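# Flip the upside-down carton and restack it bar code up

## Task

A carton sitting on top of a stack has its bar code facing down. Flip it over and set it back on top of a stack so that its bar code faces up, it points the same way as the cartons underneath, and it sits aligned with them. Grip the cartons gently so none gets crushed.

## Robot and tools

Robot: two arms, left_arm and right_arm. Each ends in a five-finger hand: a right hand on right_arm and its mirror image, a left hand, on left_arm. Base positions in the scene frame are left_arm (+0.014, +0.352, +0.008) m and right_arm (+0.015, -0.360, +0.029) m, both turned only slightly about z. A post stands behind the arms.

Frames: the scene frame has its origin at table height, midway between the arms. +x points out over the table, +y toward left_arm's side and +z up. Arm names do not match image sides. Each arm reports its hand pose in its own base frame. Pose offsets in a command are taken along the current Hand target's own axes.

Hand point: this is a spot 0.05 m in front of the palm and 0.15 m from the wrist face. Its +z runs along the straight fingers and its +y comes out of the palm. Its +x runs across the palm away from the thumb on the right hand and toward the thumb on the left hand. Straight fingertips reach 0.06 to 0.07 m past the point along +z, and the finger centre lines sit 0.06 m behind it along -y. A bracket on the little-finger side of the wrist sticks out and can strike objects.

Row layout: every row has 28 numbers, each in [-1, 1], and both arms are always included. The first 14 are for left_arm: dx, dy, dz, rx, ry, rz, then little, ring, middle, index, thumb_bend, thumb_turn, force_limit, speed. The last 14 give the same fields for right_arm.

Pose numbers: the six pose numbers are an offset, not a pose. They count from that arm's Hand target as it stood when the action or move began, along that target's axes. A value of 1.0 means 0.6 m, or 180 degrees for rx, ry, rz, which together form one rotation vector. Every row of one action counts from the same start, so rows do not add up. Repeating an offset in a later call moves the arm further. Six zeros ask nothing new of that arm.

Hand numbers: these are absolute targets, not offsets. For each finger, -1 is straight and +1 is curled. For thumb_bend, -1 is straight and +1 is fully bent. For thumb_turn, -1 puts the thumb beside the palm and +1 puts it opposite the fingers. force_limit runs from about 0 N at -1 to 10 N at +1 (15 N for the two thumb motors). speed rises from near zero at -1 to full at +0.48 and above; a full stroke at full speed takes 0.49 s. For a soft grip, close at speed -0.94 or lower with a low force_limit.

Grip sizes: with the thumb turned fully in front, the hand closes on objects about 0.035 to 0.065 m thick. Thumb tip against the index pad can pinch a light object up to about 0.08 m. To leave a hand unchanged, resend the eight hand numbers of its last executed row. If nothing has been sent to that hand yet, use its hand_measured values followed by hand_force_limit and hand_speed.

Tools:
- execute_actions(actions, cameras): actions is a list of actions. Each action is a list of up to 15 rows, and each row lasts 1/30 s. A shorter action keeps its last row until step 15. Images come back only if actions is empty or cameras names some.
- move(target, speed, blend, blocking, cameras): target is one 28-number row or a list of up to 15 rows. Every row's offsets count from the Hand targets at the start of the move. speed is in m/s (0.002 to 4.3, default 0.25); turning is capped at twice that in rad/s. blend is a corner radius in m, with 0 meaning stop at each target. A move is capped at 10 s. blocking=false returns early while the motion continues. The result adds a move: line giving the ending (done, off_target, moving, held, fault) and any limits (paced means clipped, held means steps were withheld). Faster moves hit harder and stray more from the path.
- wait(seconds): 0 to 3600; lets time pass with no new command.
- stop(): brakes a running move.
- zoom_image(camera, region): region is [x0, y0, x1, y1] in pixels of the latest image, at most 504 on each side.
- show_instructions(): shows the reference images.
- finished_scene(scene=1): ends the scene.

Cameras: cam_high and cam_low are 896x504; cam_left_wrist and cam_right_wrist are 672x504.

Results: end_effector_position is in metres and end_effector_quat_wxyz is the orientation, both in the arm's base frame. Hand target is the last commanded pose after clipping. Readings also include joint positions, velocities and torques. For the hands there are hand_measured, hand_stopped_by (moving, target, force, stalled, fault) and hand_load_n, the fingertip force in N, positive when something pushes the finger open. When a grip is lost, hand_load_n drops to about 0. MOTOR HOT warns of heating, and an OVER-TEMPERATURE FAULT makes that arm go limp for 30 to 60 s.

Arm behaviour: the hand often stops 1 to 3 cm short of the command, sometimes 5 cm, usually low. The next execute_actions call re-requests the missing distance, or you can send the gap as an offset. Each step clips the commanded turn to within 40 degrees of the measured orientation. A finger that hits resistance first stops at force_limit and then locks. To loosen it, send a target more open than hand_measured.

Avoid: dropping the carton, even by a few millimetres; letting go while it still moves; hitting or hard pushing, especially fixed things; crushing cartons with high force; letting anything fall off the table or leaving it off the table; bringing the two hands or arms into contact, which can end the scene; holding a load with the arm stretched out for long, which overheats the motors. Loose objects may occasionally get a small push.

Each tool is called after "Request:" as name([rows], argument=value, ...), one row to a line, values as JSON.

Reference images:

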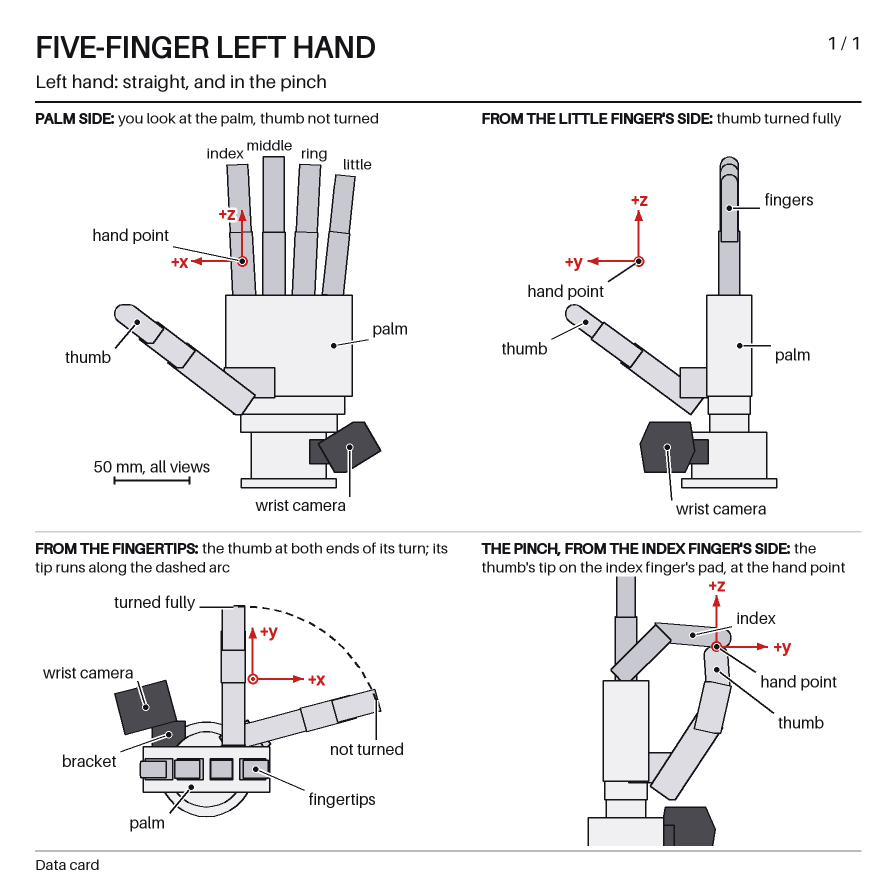

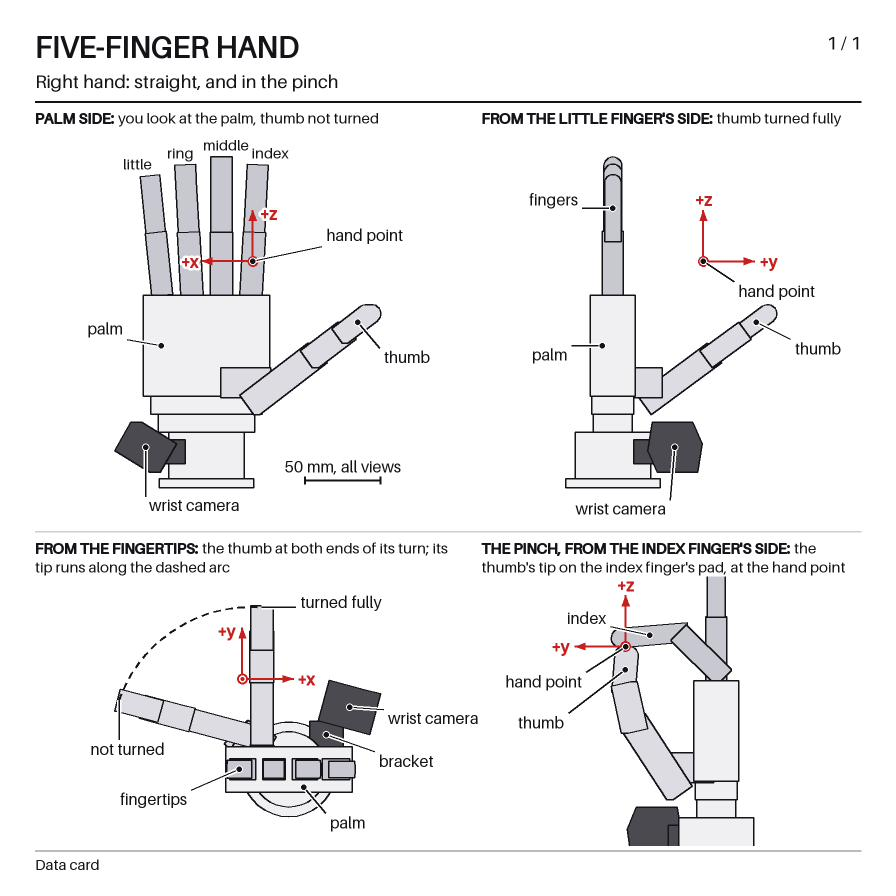

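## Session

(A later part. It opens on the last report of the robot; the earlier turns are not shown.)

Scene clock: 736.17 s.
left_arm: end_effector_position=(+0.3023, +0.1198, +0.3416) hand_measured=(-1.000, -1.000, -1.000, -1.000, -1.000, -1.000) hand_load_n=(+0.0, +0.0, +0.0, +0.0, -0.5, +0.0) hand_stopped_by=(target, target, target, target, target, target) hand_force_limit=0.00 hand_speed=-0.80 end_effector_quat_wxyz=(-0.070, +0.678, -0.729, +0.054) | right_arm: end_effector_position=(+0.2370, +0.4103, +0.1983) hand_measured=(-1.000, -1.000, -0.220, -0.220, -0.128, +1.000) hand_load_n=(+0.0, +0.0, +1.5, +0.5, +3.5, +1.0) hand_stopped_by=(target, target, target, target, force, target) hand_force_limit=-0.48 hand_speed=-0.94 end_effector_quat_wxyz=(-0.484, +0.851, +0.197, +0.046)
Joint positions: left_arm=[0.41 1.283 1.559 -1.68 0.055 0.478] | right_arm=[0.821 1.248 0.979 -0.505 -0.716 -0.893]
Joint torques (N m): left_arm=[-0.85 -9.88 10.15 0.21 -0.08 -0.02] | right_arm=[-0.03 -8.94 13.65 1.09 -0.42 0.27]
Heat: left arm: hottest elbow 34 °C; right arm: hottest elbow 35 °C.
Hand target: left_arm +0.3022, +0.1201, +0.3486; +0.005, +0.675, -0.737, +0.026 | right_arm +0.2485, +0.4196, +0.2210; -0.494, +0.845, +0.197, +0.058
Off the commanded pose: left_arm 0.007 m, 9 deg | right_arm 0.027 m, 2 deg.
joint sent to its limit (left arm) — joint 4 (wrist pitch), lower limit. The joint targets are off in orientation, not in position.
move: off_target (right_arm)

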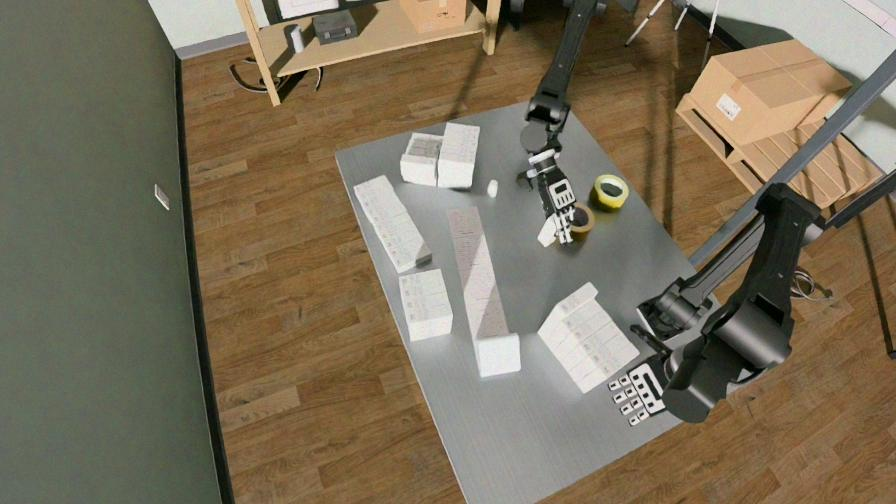

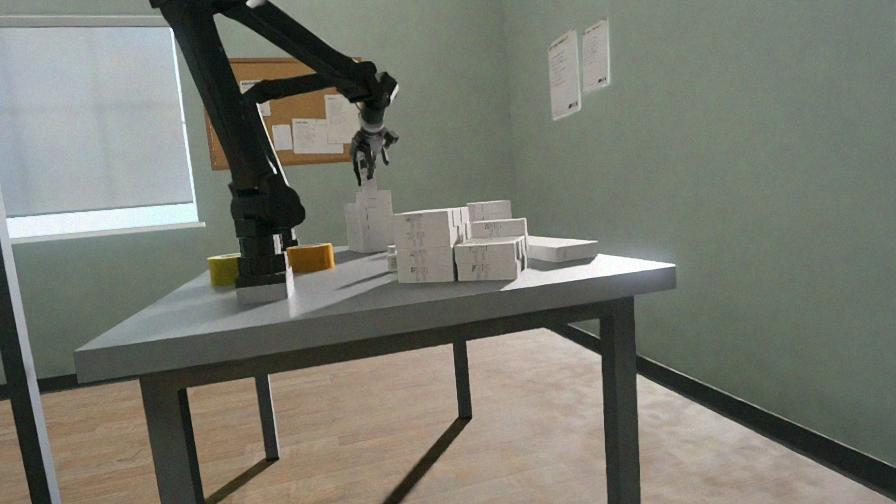

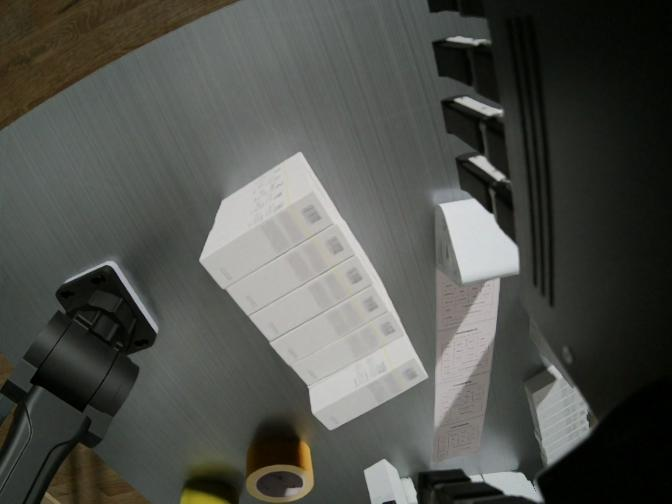

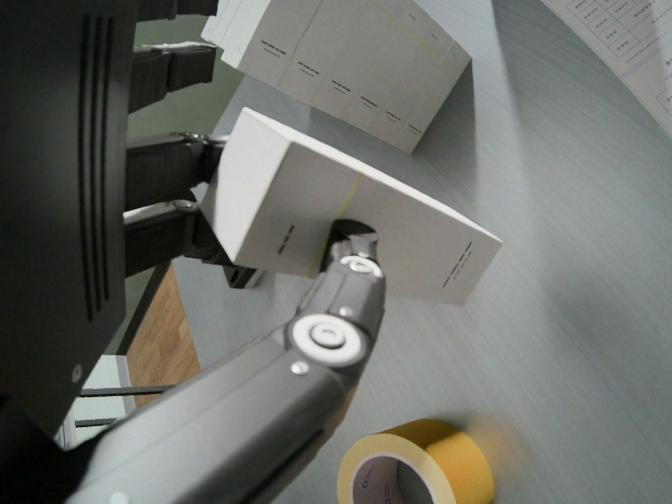

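Request:
move(target=[0,0,0,0,0,0,-1,-1,-1,-1,-1,-1,0,-0.8,0.0562,0.1917,0.1038,0.0065,0.0059,-0.0057,-1,-1,-0.22,-0.22,0.1,1,-0.48,-0.94], cameras=["all"], speed=0.12)

Request:
zoom_image(camera="cam_high", region=[480, 160, 640, 300])

Request:
zoom_image(camera="cam_low", region=[280, 130, 480, 280])

Scene clock: 752.43 s.
left_arm: end_effector_position=(+0.3023, +0.1198, +0.3416) hand_measured=(-1.000, -1.000, -1.000, -1.000, -1.000, -1.000) hand_load_n=(+0.0, +0.0, +0.0, +0.0, +0.0, +0.0) hand_stopped_by=(target, target, target, target, target, target) hand_force_limit=0.00 hand_speed=-0.80 end_effector_quat_wxyz=(-0.070, +0.678, -0.729, +0.054) | right_arm: end_effector_position=(+0.3102, +0.4288, +0.0992) hand_measured=(-1.000, -1.000, -0.220, -0.220, -0.128, +1.000) hand_load_n=(+0.0, +0.0, +1.5, +0.5, +3.0, +1.0) hand_stopped_by=(target, target, target, target, force, target) hand_force_limit=-0.48 hand_speed=-0.94 end_effector_quat_wxyz=(-0.497, +0.844, +0.194, +0.055)
Joint positions: left_arm=[0.41 1.283 1.559 -1.68 0.055 0.478] | right_arm=[0.725 1.525 0.959 -0.223 -0.791 -0.959]
Joint torques (N m): left_arm=[-0.85 -9.76 10.15 0.2 -0.08 -0.02] | right_arm=[0.03 -12.63 9.02 2.06 -0.46 0.08]
Heat: left arm: hottest elbow 34 °C; right arm: hottest elbow 34 °C.
Hand target: left_arm +0.3022, +0.1201, +0.3486; +0.005, +0.675, -0.737, +0.026 | right_arm +0.3184, +0.4325, +0.1063; -0.504, +0.837, +0.201, +0.068
Off the commanded pose: left_arm 0.007 m, 9 deg | right_arm 0.011 m, 2 deg.
joint sent to its limit (left arm) — joint 4 (wrist pitch), lower limit. The joint targets are off in orientation, not in position.
move: off_target (right_arm)

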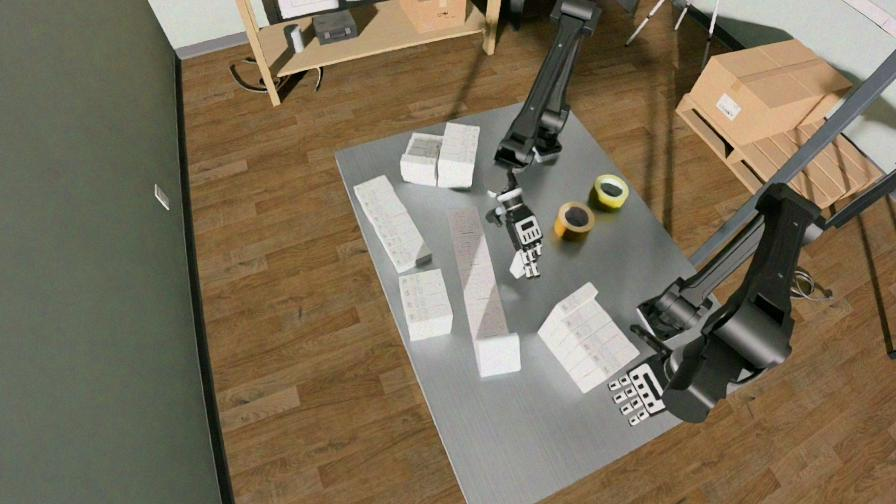

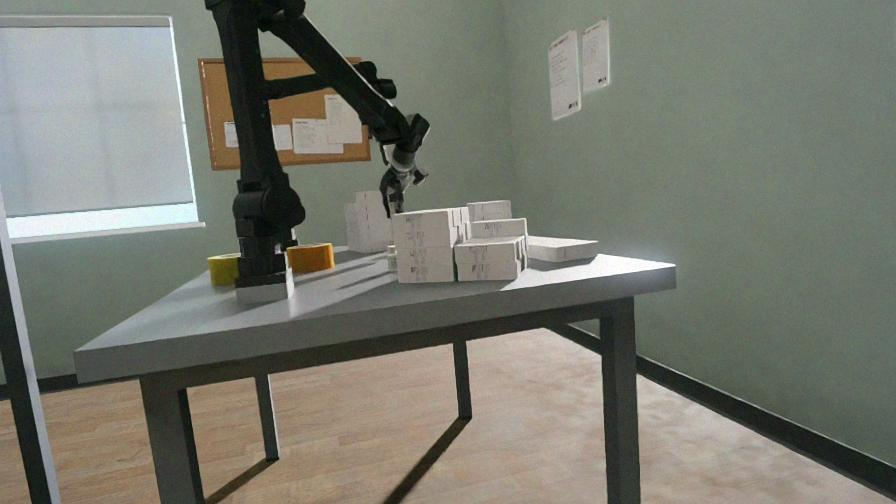

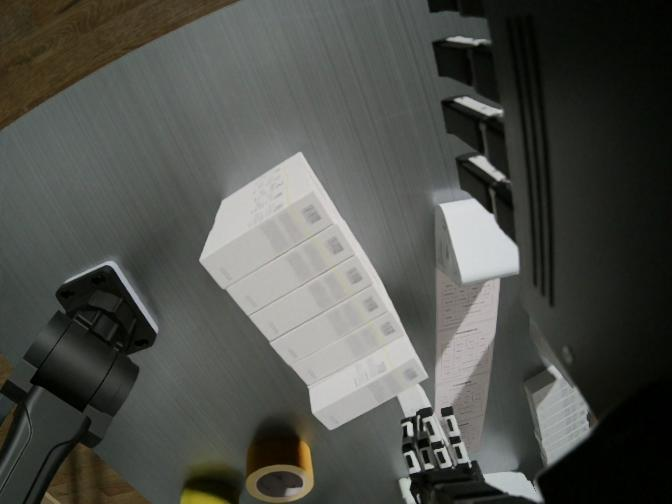

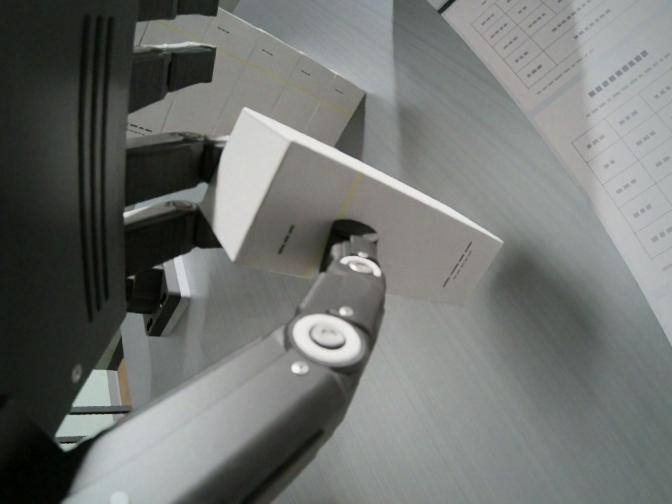

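Scaled by 3.150 from the camera's image (finer frame: 1280x720).

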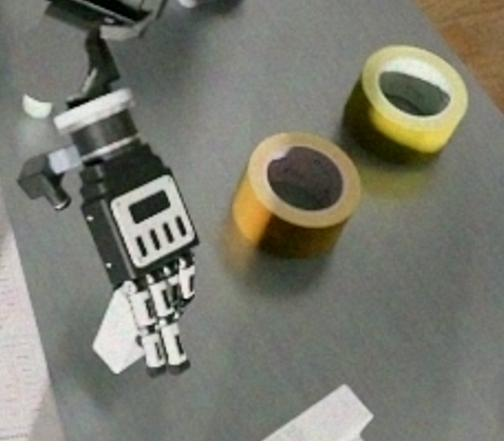

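Scaled by 2.520 from the camera's image (finer frame: 1280x720).

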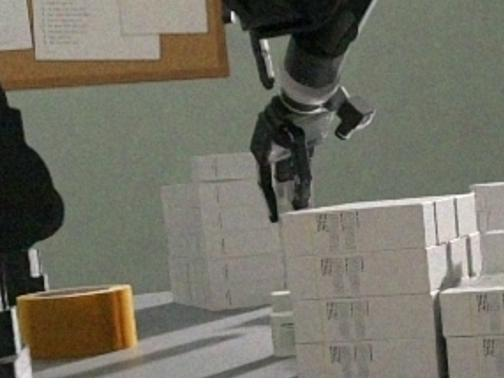

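Request:
move(target=[0,0,0,0,0,0,-1,-1,-1,-1,-1,-1,0,-0.8,-0.019,0.049,0.0289,0,0,0,-1,-1,-0.22,-0.22,0.1,1,-0.48,-0.94], cameras=["cam_high","cam_right_wrist"], speed=0.05)

Request:
zoom_image(camera="cam_high", region=[480, 180, 600, 300])

Request:
zoom_image(camera="cam_right_wrist", region=[380, 150, 640, 400])

Scene clock: 760.97 s.
left_arm: end_effector_position=(+0.3023, +0.1198, +0.3416) hand_measured=(-1.000, -1.000, -1.000, -1.000, -1.000, -1.000) hand_load_n=(+0.0, +0.0, +0.0, +0.0, +0.0, +0.0) hand_stopped_by=(target, target, target, target, target, target) hand_force_limit=0.00 hand_speed=-0.80 end_effector_quat_wxyz=(-0.070, +0.678, -0.729, +0.054) | right_arm: end_effector_position=(+0.3110, +0.4295, +0.0660) hand_measured=(-1.000, -1.000, -0.220, -0.220, -0.128, +1.000) hand_load_n=(+0.0, +0.0, +2.0, +0.5, +3.5, +1.0) hand_stopped_by=(target, target, target, target, force, target) hand_force_limit=-0.48 hand_speed=-0.94 end_effector_quat_wxyz=(-0.498, +0.843, +0.196, +0.057)
Joint positions: left_arm=[0.41 1.283 1.559 -1.68 0.055 0.478] | right_arm=[0.725 1.582 0.918 -0.12 -0.791 -0.96]
Joint torques (N m): left_arm=[-0.85 -9.93 10.15 0.17 -0.08 -0.02] | right_arm=[-0.09 -12.69 8.28 2.13 -0.45 0.1]
Heat: left arm: hottest elbow 34 °C; right arm: hottest elbow 34 °C.
Hand target: left_arm +0.3022, +0.1201, +0.3486; +0.005, +0.675, -0.737, +0.026 | right_arm +0.3183, +0.4324, +0.0700; -0.504, +0.837, +0.201, +0.068
Off the commanded pose: left_arm 0.007 m, 9 deg | right_arm 0.009 m, 2 deg.
joint sent to its limit (left arm) — joint 4 (wrist pitch), lower limit. The joint targets are off in orientation, not in position.
move: done

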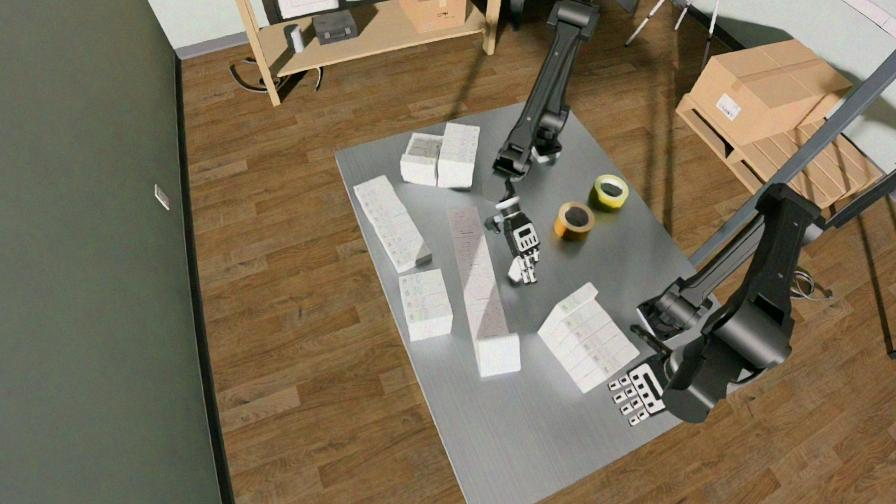

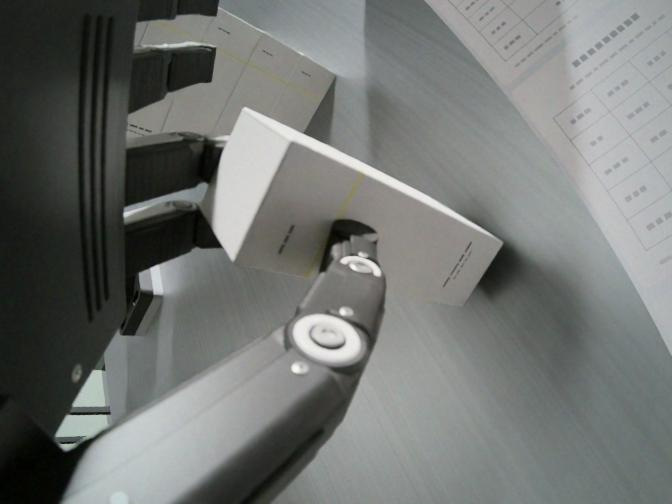

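Scaled by 4.200 from the camera's image (finer frame: 1280x720).

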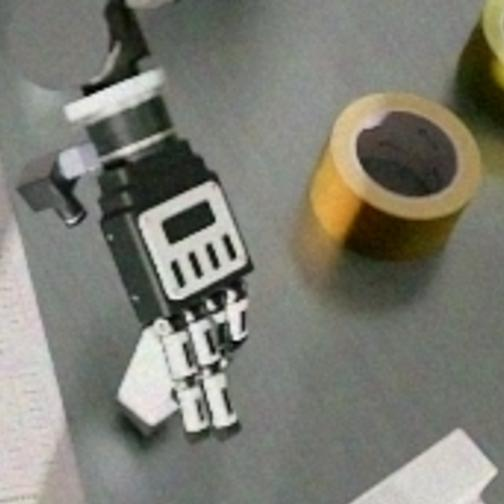

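Scaled by 1.938 from the camera's image (finer frame: 960x720).

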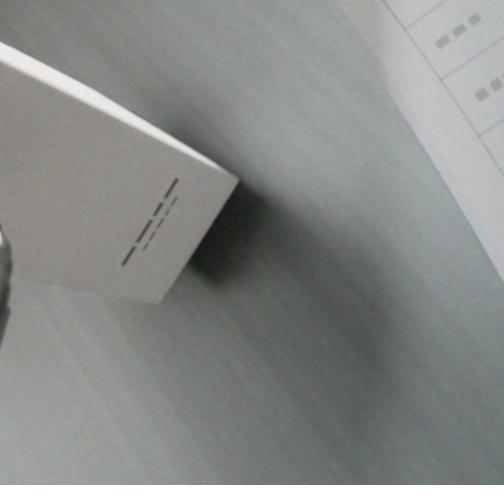

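Request:
move(target=[0,0,0,0,0,0,-1,-1,-1,-1,-1,-1,0,-0.8,-0.0042,0.0109,0.0064,0,0,0,-1,-1,-0.22,-0.22,0.1,1,-0.48,-0.94], cameras=["cam_right_wrist"], speed=0.04)

Request:
zoom_image(camera="cam_right_wrist", region=[380, 150, 640, 400])

Scene clock: 763.53 s.
left_arm: end_effector_position=(+0.3023, +0.1198, +0.3416) hand_measured=(-1.000, -1.000, -1.000, -1.000, -1.000, -1.000) hand_load_n=(+0.0, +0.0, +0.5, +0.0, +0.0, +0.0) hand_stopped_by=(target, target, target, target, target, target) hand_force_limit=0.00 hand_speed=-0.80 end_effector_quat_wxyz=(-0.070, +0.678, -0.729, +0.054) | right_arm: end_effector_position=(+0.3108, +0.4293, +0.0577) hand_measured=(-1.000, -1.000, -0.220, -0.220, -0.128, +1.000) hand_load_n=(+0.0, +0.0, +1.5, +0.5, +3.0, +1.0) hand_stopped_by=(target, target, target, target, force, target) hand_force_limit=-0.48 hand_speed=-0.94 end_effector_quat_wxyz=(-0.498, +0.843, +0.196, +0.057)
Joint positions: left_arm=[0.41 1.283 1.559 -1.68 0.055 0.478] | right_arm=[0.725 1.597 0.909 -0.097 -0.791 -0.96]
Joint torques (N m): left_arm=[-0.79 -9.93 10.18 0.17 -0.07 -0.03] | right_arm=[0.03 -12.75 8.21 2.07 -0.44 0.09]
Heat: left arm: hottest elbow 34 °C; right arm: hottest elbow 34 °C.
Hand target: left_arm +0.3022, +0.1201, +0.3486; +0.005, +0.675, -0.737, +0.026 | right_arm +0.3183, +0.4324, +0.0621; -0.504, +0.837, +0.201, +0.068
Off the commanded pose: left_arm 0.007 m, 9 deg | right_arm 0.009 m, 2 deg.
joint sent to its limit (left arm) — joint 4 (wrist pitch), lower limit. The joint targets are off in orientation, not in position.
move: done

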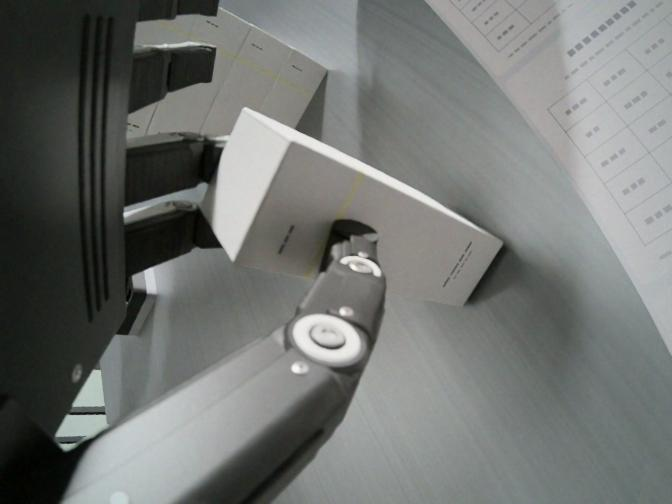

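Scaled by 1.938 from the camera's image (finer frame: 960x720).

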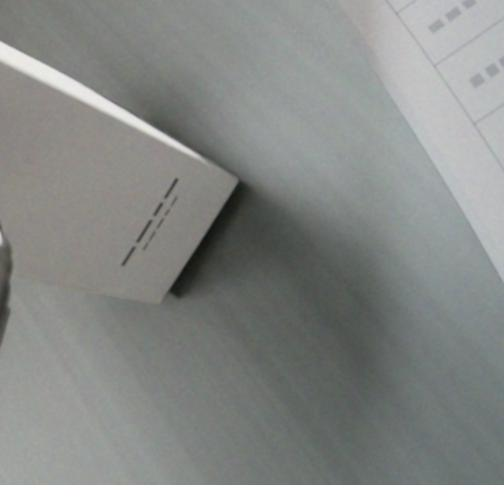

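Request:
move(target=[0,0,0,0,0,0,-1,-1,-1,-1,-1,-1,0,-0.8,-0.0021,0.0055,0.0032,0,0,0,-1,-1,-0.22,-0.22,0.1,1,-0.48,-0.94], cameras=["cam_right_wrist"], speed=0.03)

Request:
zoom_image(camera="cam_right_wrist", region=[420, 180, 560, 340])

Scene clock: 766.83 s.
left_arm: end_effector_position=(+0.3023, +0.1198, +0.3416) hand_measured=(-1.000, -1.000, -1.000, -1.000, -1.000, -1.000) hand_load_n=(+0.0, +0.0, +0.0, +0.0, +0.0, +0.0) hand_stopped_by=(target, target, target, target, target, target) hand_force_limit=0.00 hand_speed=-0.80 end_effector_quat_wxyz=(-0.070, +0.678, -0.729, +0.054) | right_arm: end_effector_position=(+0.3111, +0.4296, +0.0547) hand_measured=(-1.000, -1.000, -0.220, -0.220, -0.128, +1.000) hand_load_n=(+0.0, +0.0, +2.0, +0.5, +3.5, +1.5) hand_stopped_by=(target, target, target, target, force, target) hand_force_limit=-0.48 hand_speed=-0.94 end_effector_quat_wxyz=(-0.499, +0.842, +0.196, +0.058)
Joint positions: left_arm=[0.41 1.283 1.559 -1.68 0.055 0.478] | right_arm=[0.725 1.603 0.906 -0.086 -0.791 -0.96]
Joint torques (N m): left_arm=[-0.85 -9.88 10.18 0.2 -0.07 -0.02] | right_arm=[-0.03 -12.57 8.1 2.03 -0.45 0.1]
Heat: left arm: hottest elbow 34 °C; right arm: hottest elbow 34 °C.
Hand target: left_arm +0.3022, +0.1201, +0.3486; +0.005, +0.675, -0.737, +0.026 | right_arm +0.3183, +0.4323, +0.0580; -0.504, +0.837, +0.201, +0.068
Off the commanded pose: left_arm 0.007 m, 9 deg | right_arm 0.008 m, 2 deg.
joint sent to its limit (left arm) — joint 4 (wrist pitch), lower limit. The joint targets are off in orientation, not in position.
move: done

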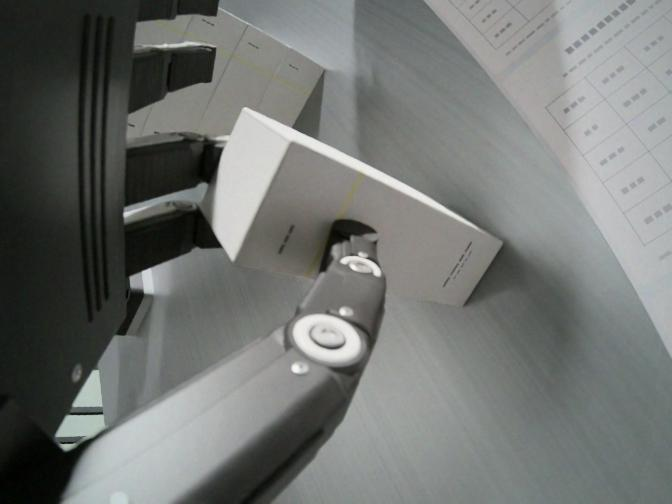

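Scaled by 3.150 from the camera's image (finer frame: 960x720).

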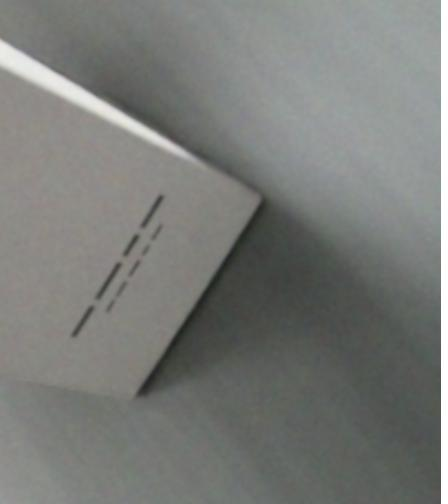

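Request:
move(target=[0,0,0,0,0,0,-1,-1,-1,-1,-1,-1,0,-0.8,-0.0013,0.0034,0.002,0,0,0,-1,-1,-0.22,-0.22,0.1,1,-0.48,-0.94], cameras=["cam_right_wrist"], speed=0.03)

Request:
zoom_image(camera="cam_right_wrist", region=[420, 180, 560, 340])

Scene clock: 769.20 s.
left_arm: end_effector_position=(+0.3023, +0.1198, +0.3416) hand_measured=(-1.000, -1.000, -1.000, -1.000, -1.000, -1.000) hand_load_n=(+0.0, +0.0, +0.0, +0.0, +0.0, +0.0) hand_stopped_by=(target, target, target, target, target, target) hand_force_limit=0.00 hand_speed=-0.80 end_effector_quat_wxyz=(-0.070, +0.678, -0.729, +0.054) | right_arm: end_effector_position=(+0.3120, +0.4305, +0.0539) hand_measured=(-1.000, -1.000, -0.220, -0.220, -0.128, +1.000) hand_load_n=(+0.0, +0.0, +2.0, +0.5, +3.5, +1.0) hand_stopped_by=(target, target, target, target, force, target) hand_force_limit=-0.48 hand_speed=-0.94 end_effector_quat_wxyz=(-0.500, +0.842, +0.197, +0.059)
Joint positions: left_arm=[0.41 1.283 1.559 -1.68 0.055 0.478] | right_arm=[0.725 1.606 0.906 -0.078 -0.791 -0.96]
Joint torques (N m): left_arm=[-0.79 -9.93 10.17 0.2 -0.08 -0.02] | right_arm=[0.03 -12.45 7.83 2.03 -0.43 0.1]
Heat: left arm: hottest elbow 34 °C; right arm: hottest elbow 34 °C.
Hand target: left_arm +0.3022, +0.1201, +0.3486; +0.005, +0.675, -0.737, +0.026 | right_arm +0.3183, +0.4323, +0.0555; -0.504, +0.837, +0.201, +0.068
Off the commanded pose: left_arm 0.007 m, 9 deg | right_arm 0.007 m, 1 deg.
joint sent to its limit (left arm) — joint 4 (wrist pitch), lower limit. The joint targets are off in orientation, not in position.
move: done

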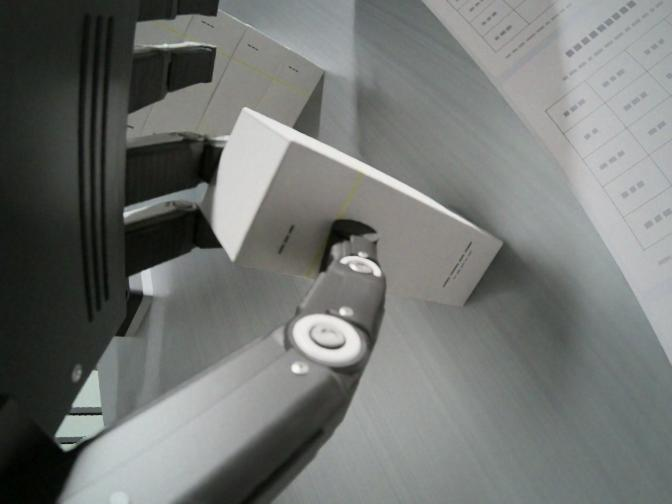

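Scaled by 3.150 from the camera's image (finer frame: 960x720).

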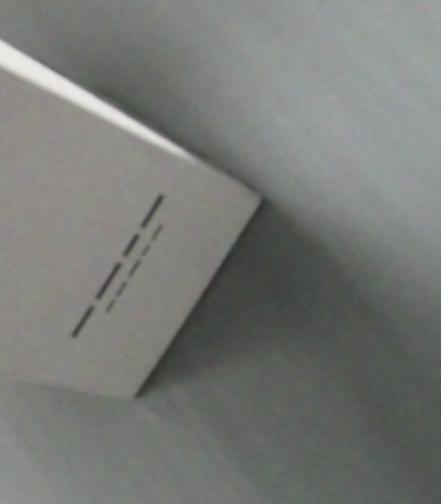

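Request:
move(target=[0,0,0,0,0,0,-1,-1,-1,-1,-1,-1,0,-0.8,0,0,0,0,0,0,-1,-1,-0.3,-0.3,-0.3,1,-0.48,-0.92], cameras=["cam_right_wrist"], speed=0.03)

Scene clock: 772.70 s.
left_arm: end_effector_position=(+0.3023, +0.1198, +0.3416) hand_measured=(-1.000, -1.000, -1.000, -1.000, -1.000, -1.000) hand_load_n=(+0.0, +0.0, +0.0, +0.0, +0.0, +0.0) hand_stopped_by=(target, target, target, target, target, target) hand_force_limit=0.00 hand_speed=-0.80 end_effector_quat_wxyz=(-0.070, +0.678, -0.729, +0.054) | right_arm: end_effector_position=(+0.3122, +0.4308, +0.0542) hand_measured=(-1.000, -1.000, -0.300, -0.300, -0.300, +1.000) hand_load_n=(+0.0, +0.0, +0.0, +0.0, +0.0, +0.0) hand_stopped_by=(target, target, target, target, target, target) hand_force_limit=-0.48 hand_speed=-0.92 end_effector_quat_wxyz=(-0.500, +0.841, +0.197, +0.060)
Joint positions: left_arm=[0.41 1.283 1.559 -1.68 0.055 0.478] | right_arm=[0.725 1.606 0.906 -0.076 -0.792 -0.96]
Joint torques (N m): left_arm=[-0.85 -9.88 10.15 0.2 -0.08 -0.01] | right_arm=[0.03 -12.4 7.86 2 -0.41 0.1]
Heat: left arm: hottest elbow 34 °C; right arm: hottest elbow 34 °C.
Hand target: left_arm +0.3022, +0.1201, +0.3486; +0.005, +0.675, -0.737, +0.026 | right_arm +0.3183, +0.4323, +0.0555; -0.504, +0.837, +0.201, +0.068
Off the commanded pose: left_arm 0.007 m, 9 deg | right_arm 0.006 m, 1 deg.
joint sent to its limit (left arm) — joint 4 (wrist pitch), lower limit. The joint targets are off in orientation, not in position.
move: done

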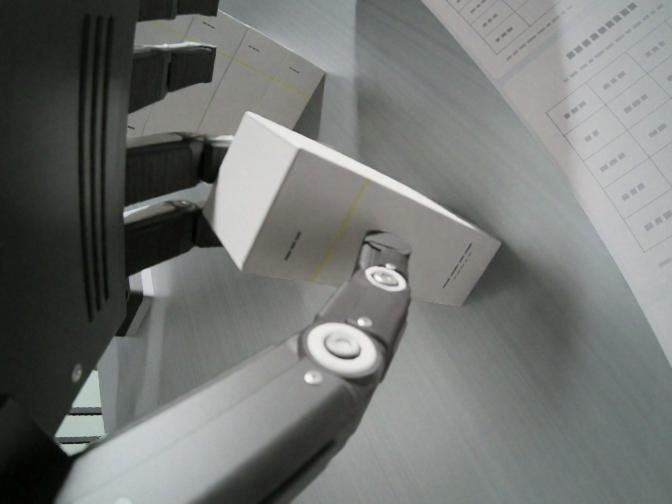

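Request:
move(target=[0,0,0,0,0,0,-1,-1,-1,-1,-1,-1,0,-0.8,0,0,0,0,0,0,-1,-1,-0.7,-0.7,-0.9,1,-0.48,-0.7], cameras=["cam_right_wrist","cam_high"], speed=0.03)

Scene clock: 776.07 s.
left_arm: end_effector_position=(+0.3023, +0.1198, +0.3416) hand_measured=(-1.000, -1.000, -1.000, -1.000, -1.000, -1.000) hand_load_n=(+0.0, +0.0, +0.0, +0.0, +0.0, +0.0) hand_stopped_by=(target, target, target, target, target, target) hand_force_limit=0.00 hand_speed=-0.80 end_effector_quat_wxyz=(-0.070, +0.678, -0.729, +0.054) | right_arm: end_effector_position=(+0.3122, +0.4308, +0.0542) hand_measured=(-1.000, -1.000, -0.700, -0.700, -0.900, +1.000) hand_load_n=(+0.0, -0.5, +0.0, +0.0, +0.0, +0.0) hand_stopped_by=(target, target, target, target, target, target) hand_force_limit=-0.48 hand_speed=-0.70 end_effector_quat_wxyz=(-0.500, +0.841, +0.197, +0.060)
Joint positions: left_arm=[0.41 1.283 1.559 -1.68 0.055 0.478] | right_arm=[0.725 1.606 0.906 -0.076 -0.792 -0.96]
Joint torques (N m): left_arm=[-0.79 -9.88 10.17 0.18 -0.07 -0.02] | right_arm=[-0.21 -12.45 7.84 1.98 -0.4 0.09]
Heat: left arm: hottest elbow 34 °C; right arm: hottest elbow 34 °C.
Hand target: left_arm +0.3022, +0.1201, +0.3486; +0.005, +0.675, -0.737, +0.026 | right_arm +0.3183, +0.4323, +0.0555; -0.504, +0.837, +0.201, +0.068
Off the commanded pose: left_arm 0.007 m, 9 deg | right_arm 0.006 m, 1 deg.
joint sent to its limit (left arm) — joint 4 (wrist pitch), lower limit. The joint targets are off in orientation, not in position.
move: done
Images, in order (width x height): cam_high 896x504, cam_right_wrist 672x504.

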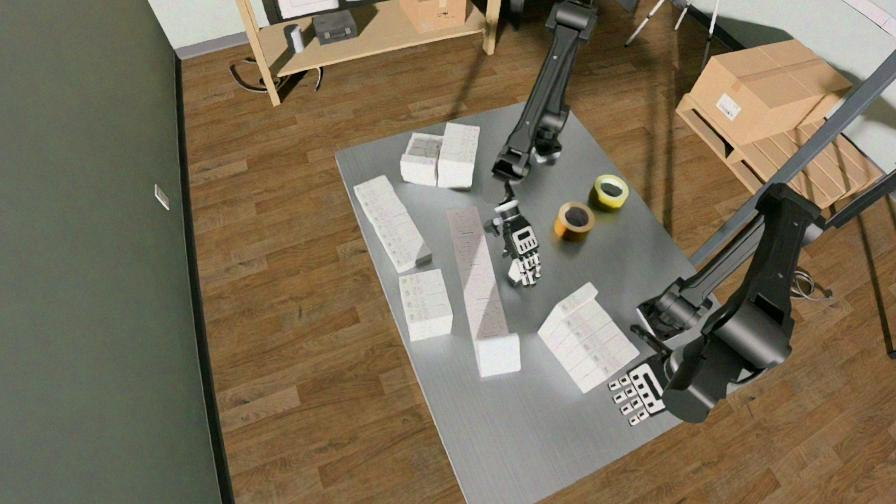

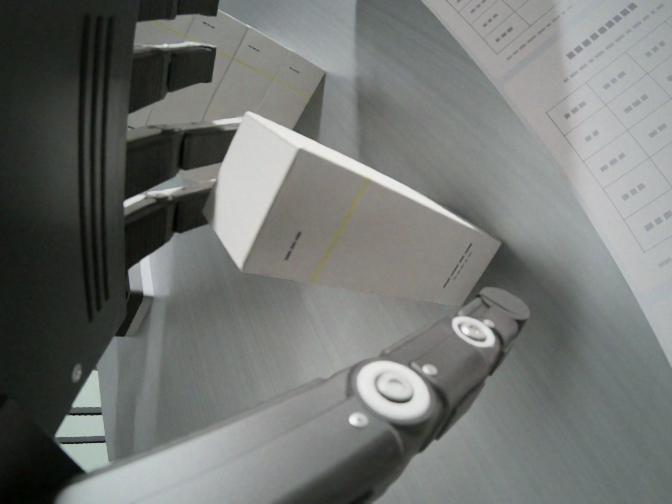

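Request:
move([
  [0,0,0,0,0,0,-1,-1,-1,-1,-1,-1,0,-0.8,0.0896,-0.2313,-0.1366,0,0,0,-1,-1,-0.7,-0.7,-0.9,1,-0.48,-0.7],
  [0,0,0,0,0,0,-1,-1,-1,-1,-1,-1,0,-0.8,-0.014,-0.2093,-0.1225,-0.0065,0.2063,-0.34,-1,-1,-0.7,-0.7,-0.9,1,-0.48,-0.7],
], cameras=["all"], speed=0.15, blend=[0.02,0])

Scene clock: 815.23 s.
left_arm: end_effector_position=(+0.3023, +0.1198, +0.3416) hand_measured=(-1.000, -1.000, -1.000, -1.000, -1.000, -1.000) hand_load_n=(+0.0, +0.0, +0.0, +0.0, +0.0, +0.0) hand_stopped_by=(target, target, target, target, target, target) hand_force_limit=0.00 hand_speed=-0.80 end_effector_quat_wxyz=(-0.070, +0.678, -0.729, +0.054) | right_arm: end_effector_position=(+0.2674, +0.4145, +0.1867) hand_measured=(-1.000, -1.000, -0.700, -0.700, -0.900, +1.000) hand_load_n=(+0.0, +0.0, +0.0, +0.0, +0.5, +0.5) hand_stopped_by=(target, target, target, target, target, target) hand_force_limit=-0.48 hand_speed=-0.70 end_effector_quat_wxyz=(-0.427, +0.571, +0.426, +0.557)
Joint positions: left_arm=[0.41 1.283 1.559 -1.68 0.055 0.478] | right_arm=[1.001 1.248 0.392 0.84 -0.294 -1.563]
Joint torques (N m): left_arm=[-0.79 -9.88 10.17 0.18 -0.08 -0.02] | right_arm=[0.79 -5.89 7.42 2.58 0.13 0.05]
Heat: left arm: hottest elbow 34 °C; right arm: hottest elbow 33 °C.
Hand target: left_arm +0.3022, +0.1201, +0.3486; +0.005, +0.675, -0.737, +0.026 | right_arm +0.2662, +0.4178, +0.1909; -0.428, +0.563, +0.428, +0.563
Off the commanded pose: left_arm 0.007 m, 9 deg | right_arm 0.005 m, 1 deg.
joint sent to its limit (left arm) — joint 4 (wrist pitch), lower limit. The joint targets are off in orientation, not in position.
move: done

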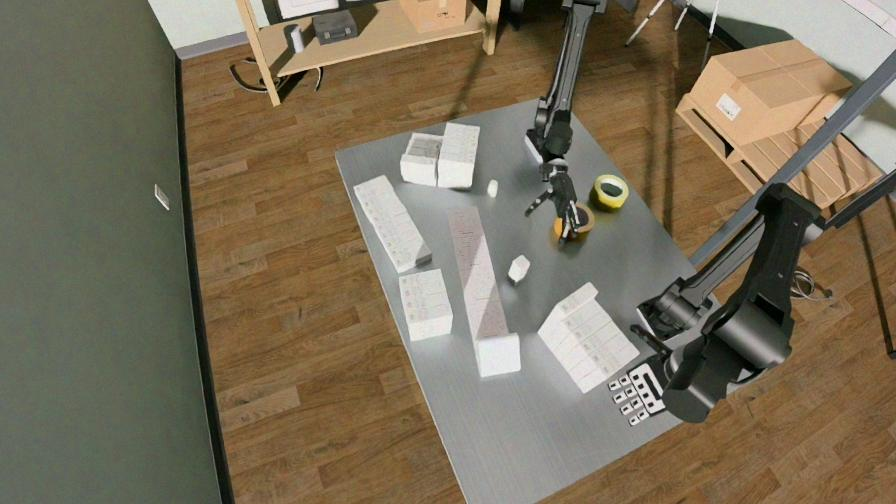

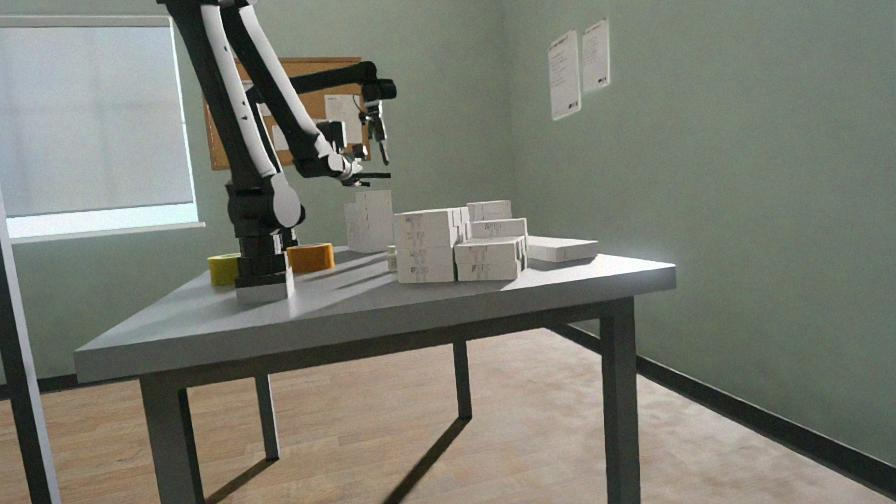

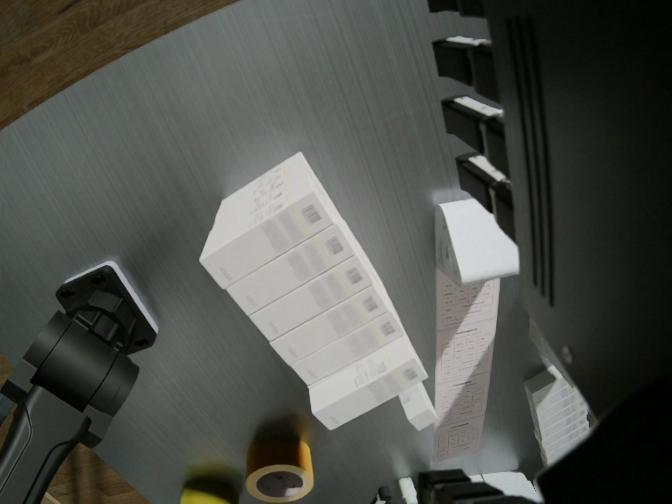

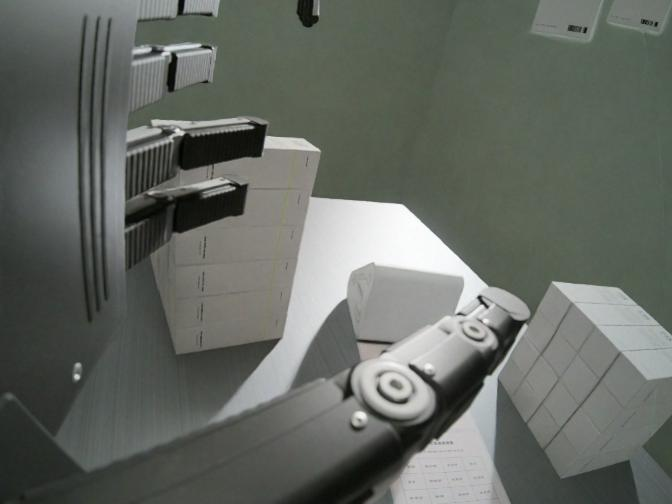

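Request:
zoom_image(camera="cam_high", region=[490, 190, 630, 320])

Request:
zoom_image(camera="cam_left_wrist", region=[280, 320, 480, 504])

Scaled by 3.600 from the camera's image (finer frame: 1280x720).

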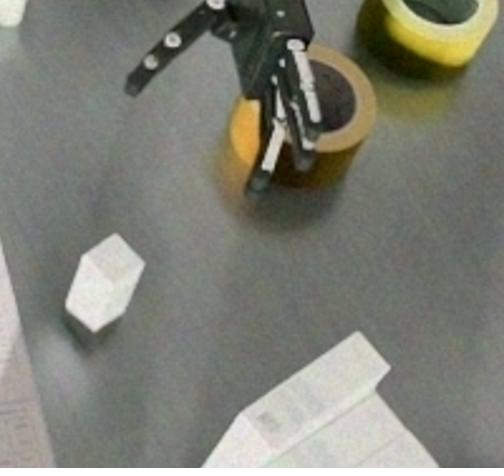

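Scaled by 2.520 from the camera's image (finer frame: 960x720).

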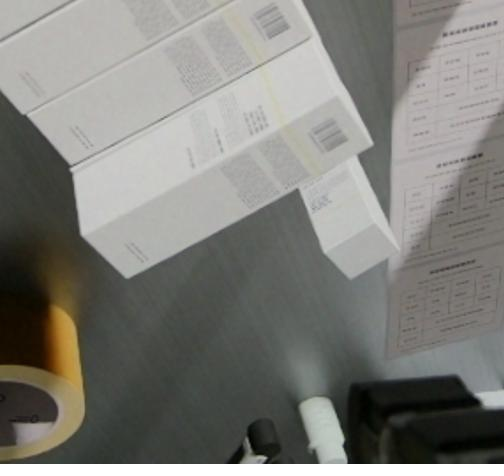

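Request:
move(target=[0,0,0,0,0,0,-1,-1,-1,-1,-1,-1,0,-0.8,-0.215,0,0.004,0,0,0,-1,-1,-0.7,-0.7,-0.9,1,-0.48,-0.7], cameras=["all"], speed=0.12)

Scene clock: 821.13 s.
left_arm: end_effector_position=(+0.3023, +0.1198, +0.3416) hand_measured=(-1.000, -1.000, -1.000, -1.000, -1.000, -1.000) hand_load_n=(+0.0, +0.0, +0.0, +0.0, +0.0, +0.0) hand_stopped_by=(target, target, target, target, target, target) hand_force_limit=0.00 hand_speed=-0.80 end_effector_quat_wxyz=(-0.070, +0.678, -0.729, +0.054) | right_arm: end_effector_position=(+0.2665, +0.4136, +0.0556) hand_measured=(-1.000, -1.000, -0.700, -0.700, -0.900, +1.000) hand_load_n=(+0.0, +0.0, +0.0, +0.0, +0.0, +0.5) hand_stopped_by=(target, target, target, target, target, target) hand_force_limit=-0.48 hand_speed=-0.70 end_effector_quat_wxyz=(-0.425, +0.574, +0.428, +0.554)
Joint positions: left_arm=[0.41 1.283 1.559 -1.68 0.055 0.478] | right_arm=[1.002 1.853 0.342 1.485 -0.292 -1.565]
Joint torques (N m): left_arm=[-0.79 -9.82 10.19 0.18 -0.07 -0.03] | right_arm=[0.91 -9.29 3.54 2.62 0.15 0.09]
Heat: left arm: hottest elbow 34 °C; right arm: hottest elbow 32 °C.
Hand target: left_arm +0.3022, +0.1201, +0.3486; +0.005, +0.675, -0.737, +0.026 | right_arm +0.2670, +0.4201, +0.0620; -0.428, +0.563, +0.428, +0.563
Off the commanded pose: left_arm 0.007 m, 9 deg | right_arm 0.009 m, 2 deg.
joint sent to its limit (left arm) — joint 4 (wrist pitch), lower limit. The joint targets are off in orientation, not in position.
move: done

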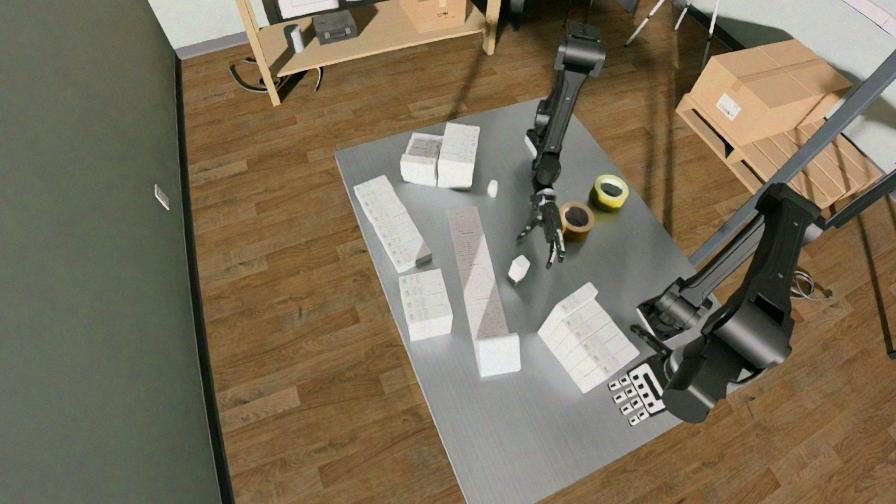

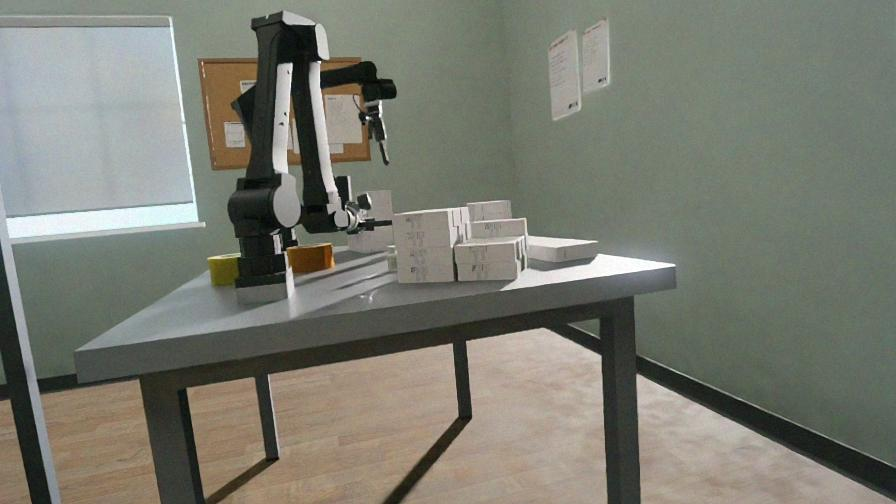

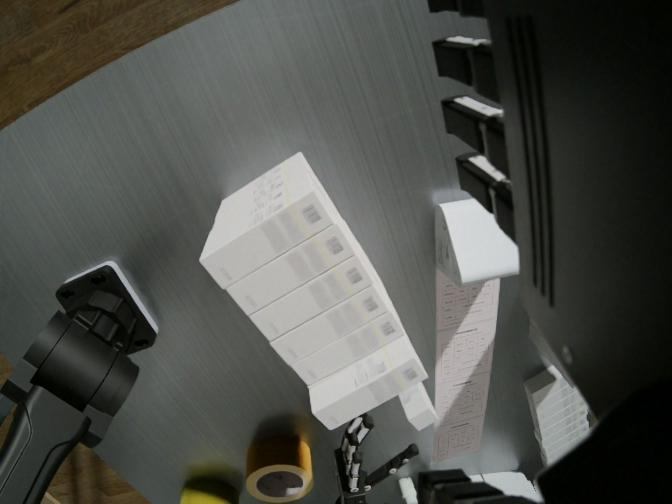

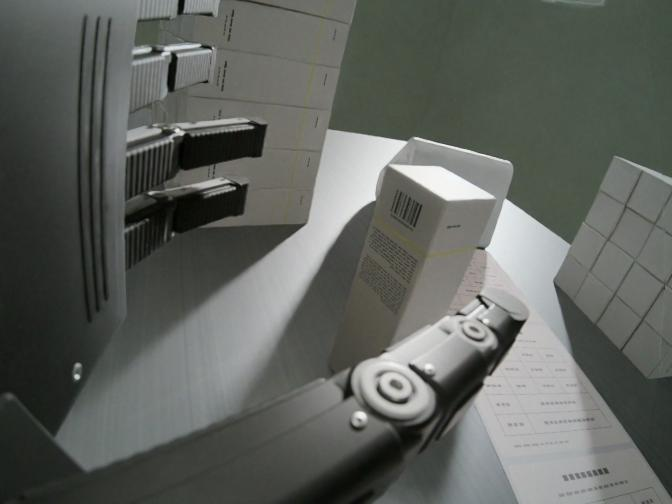

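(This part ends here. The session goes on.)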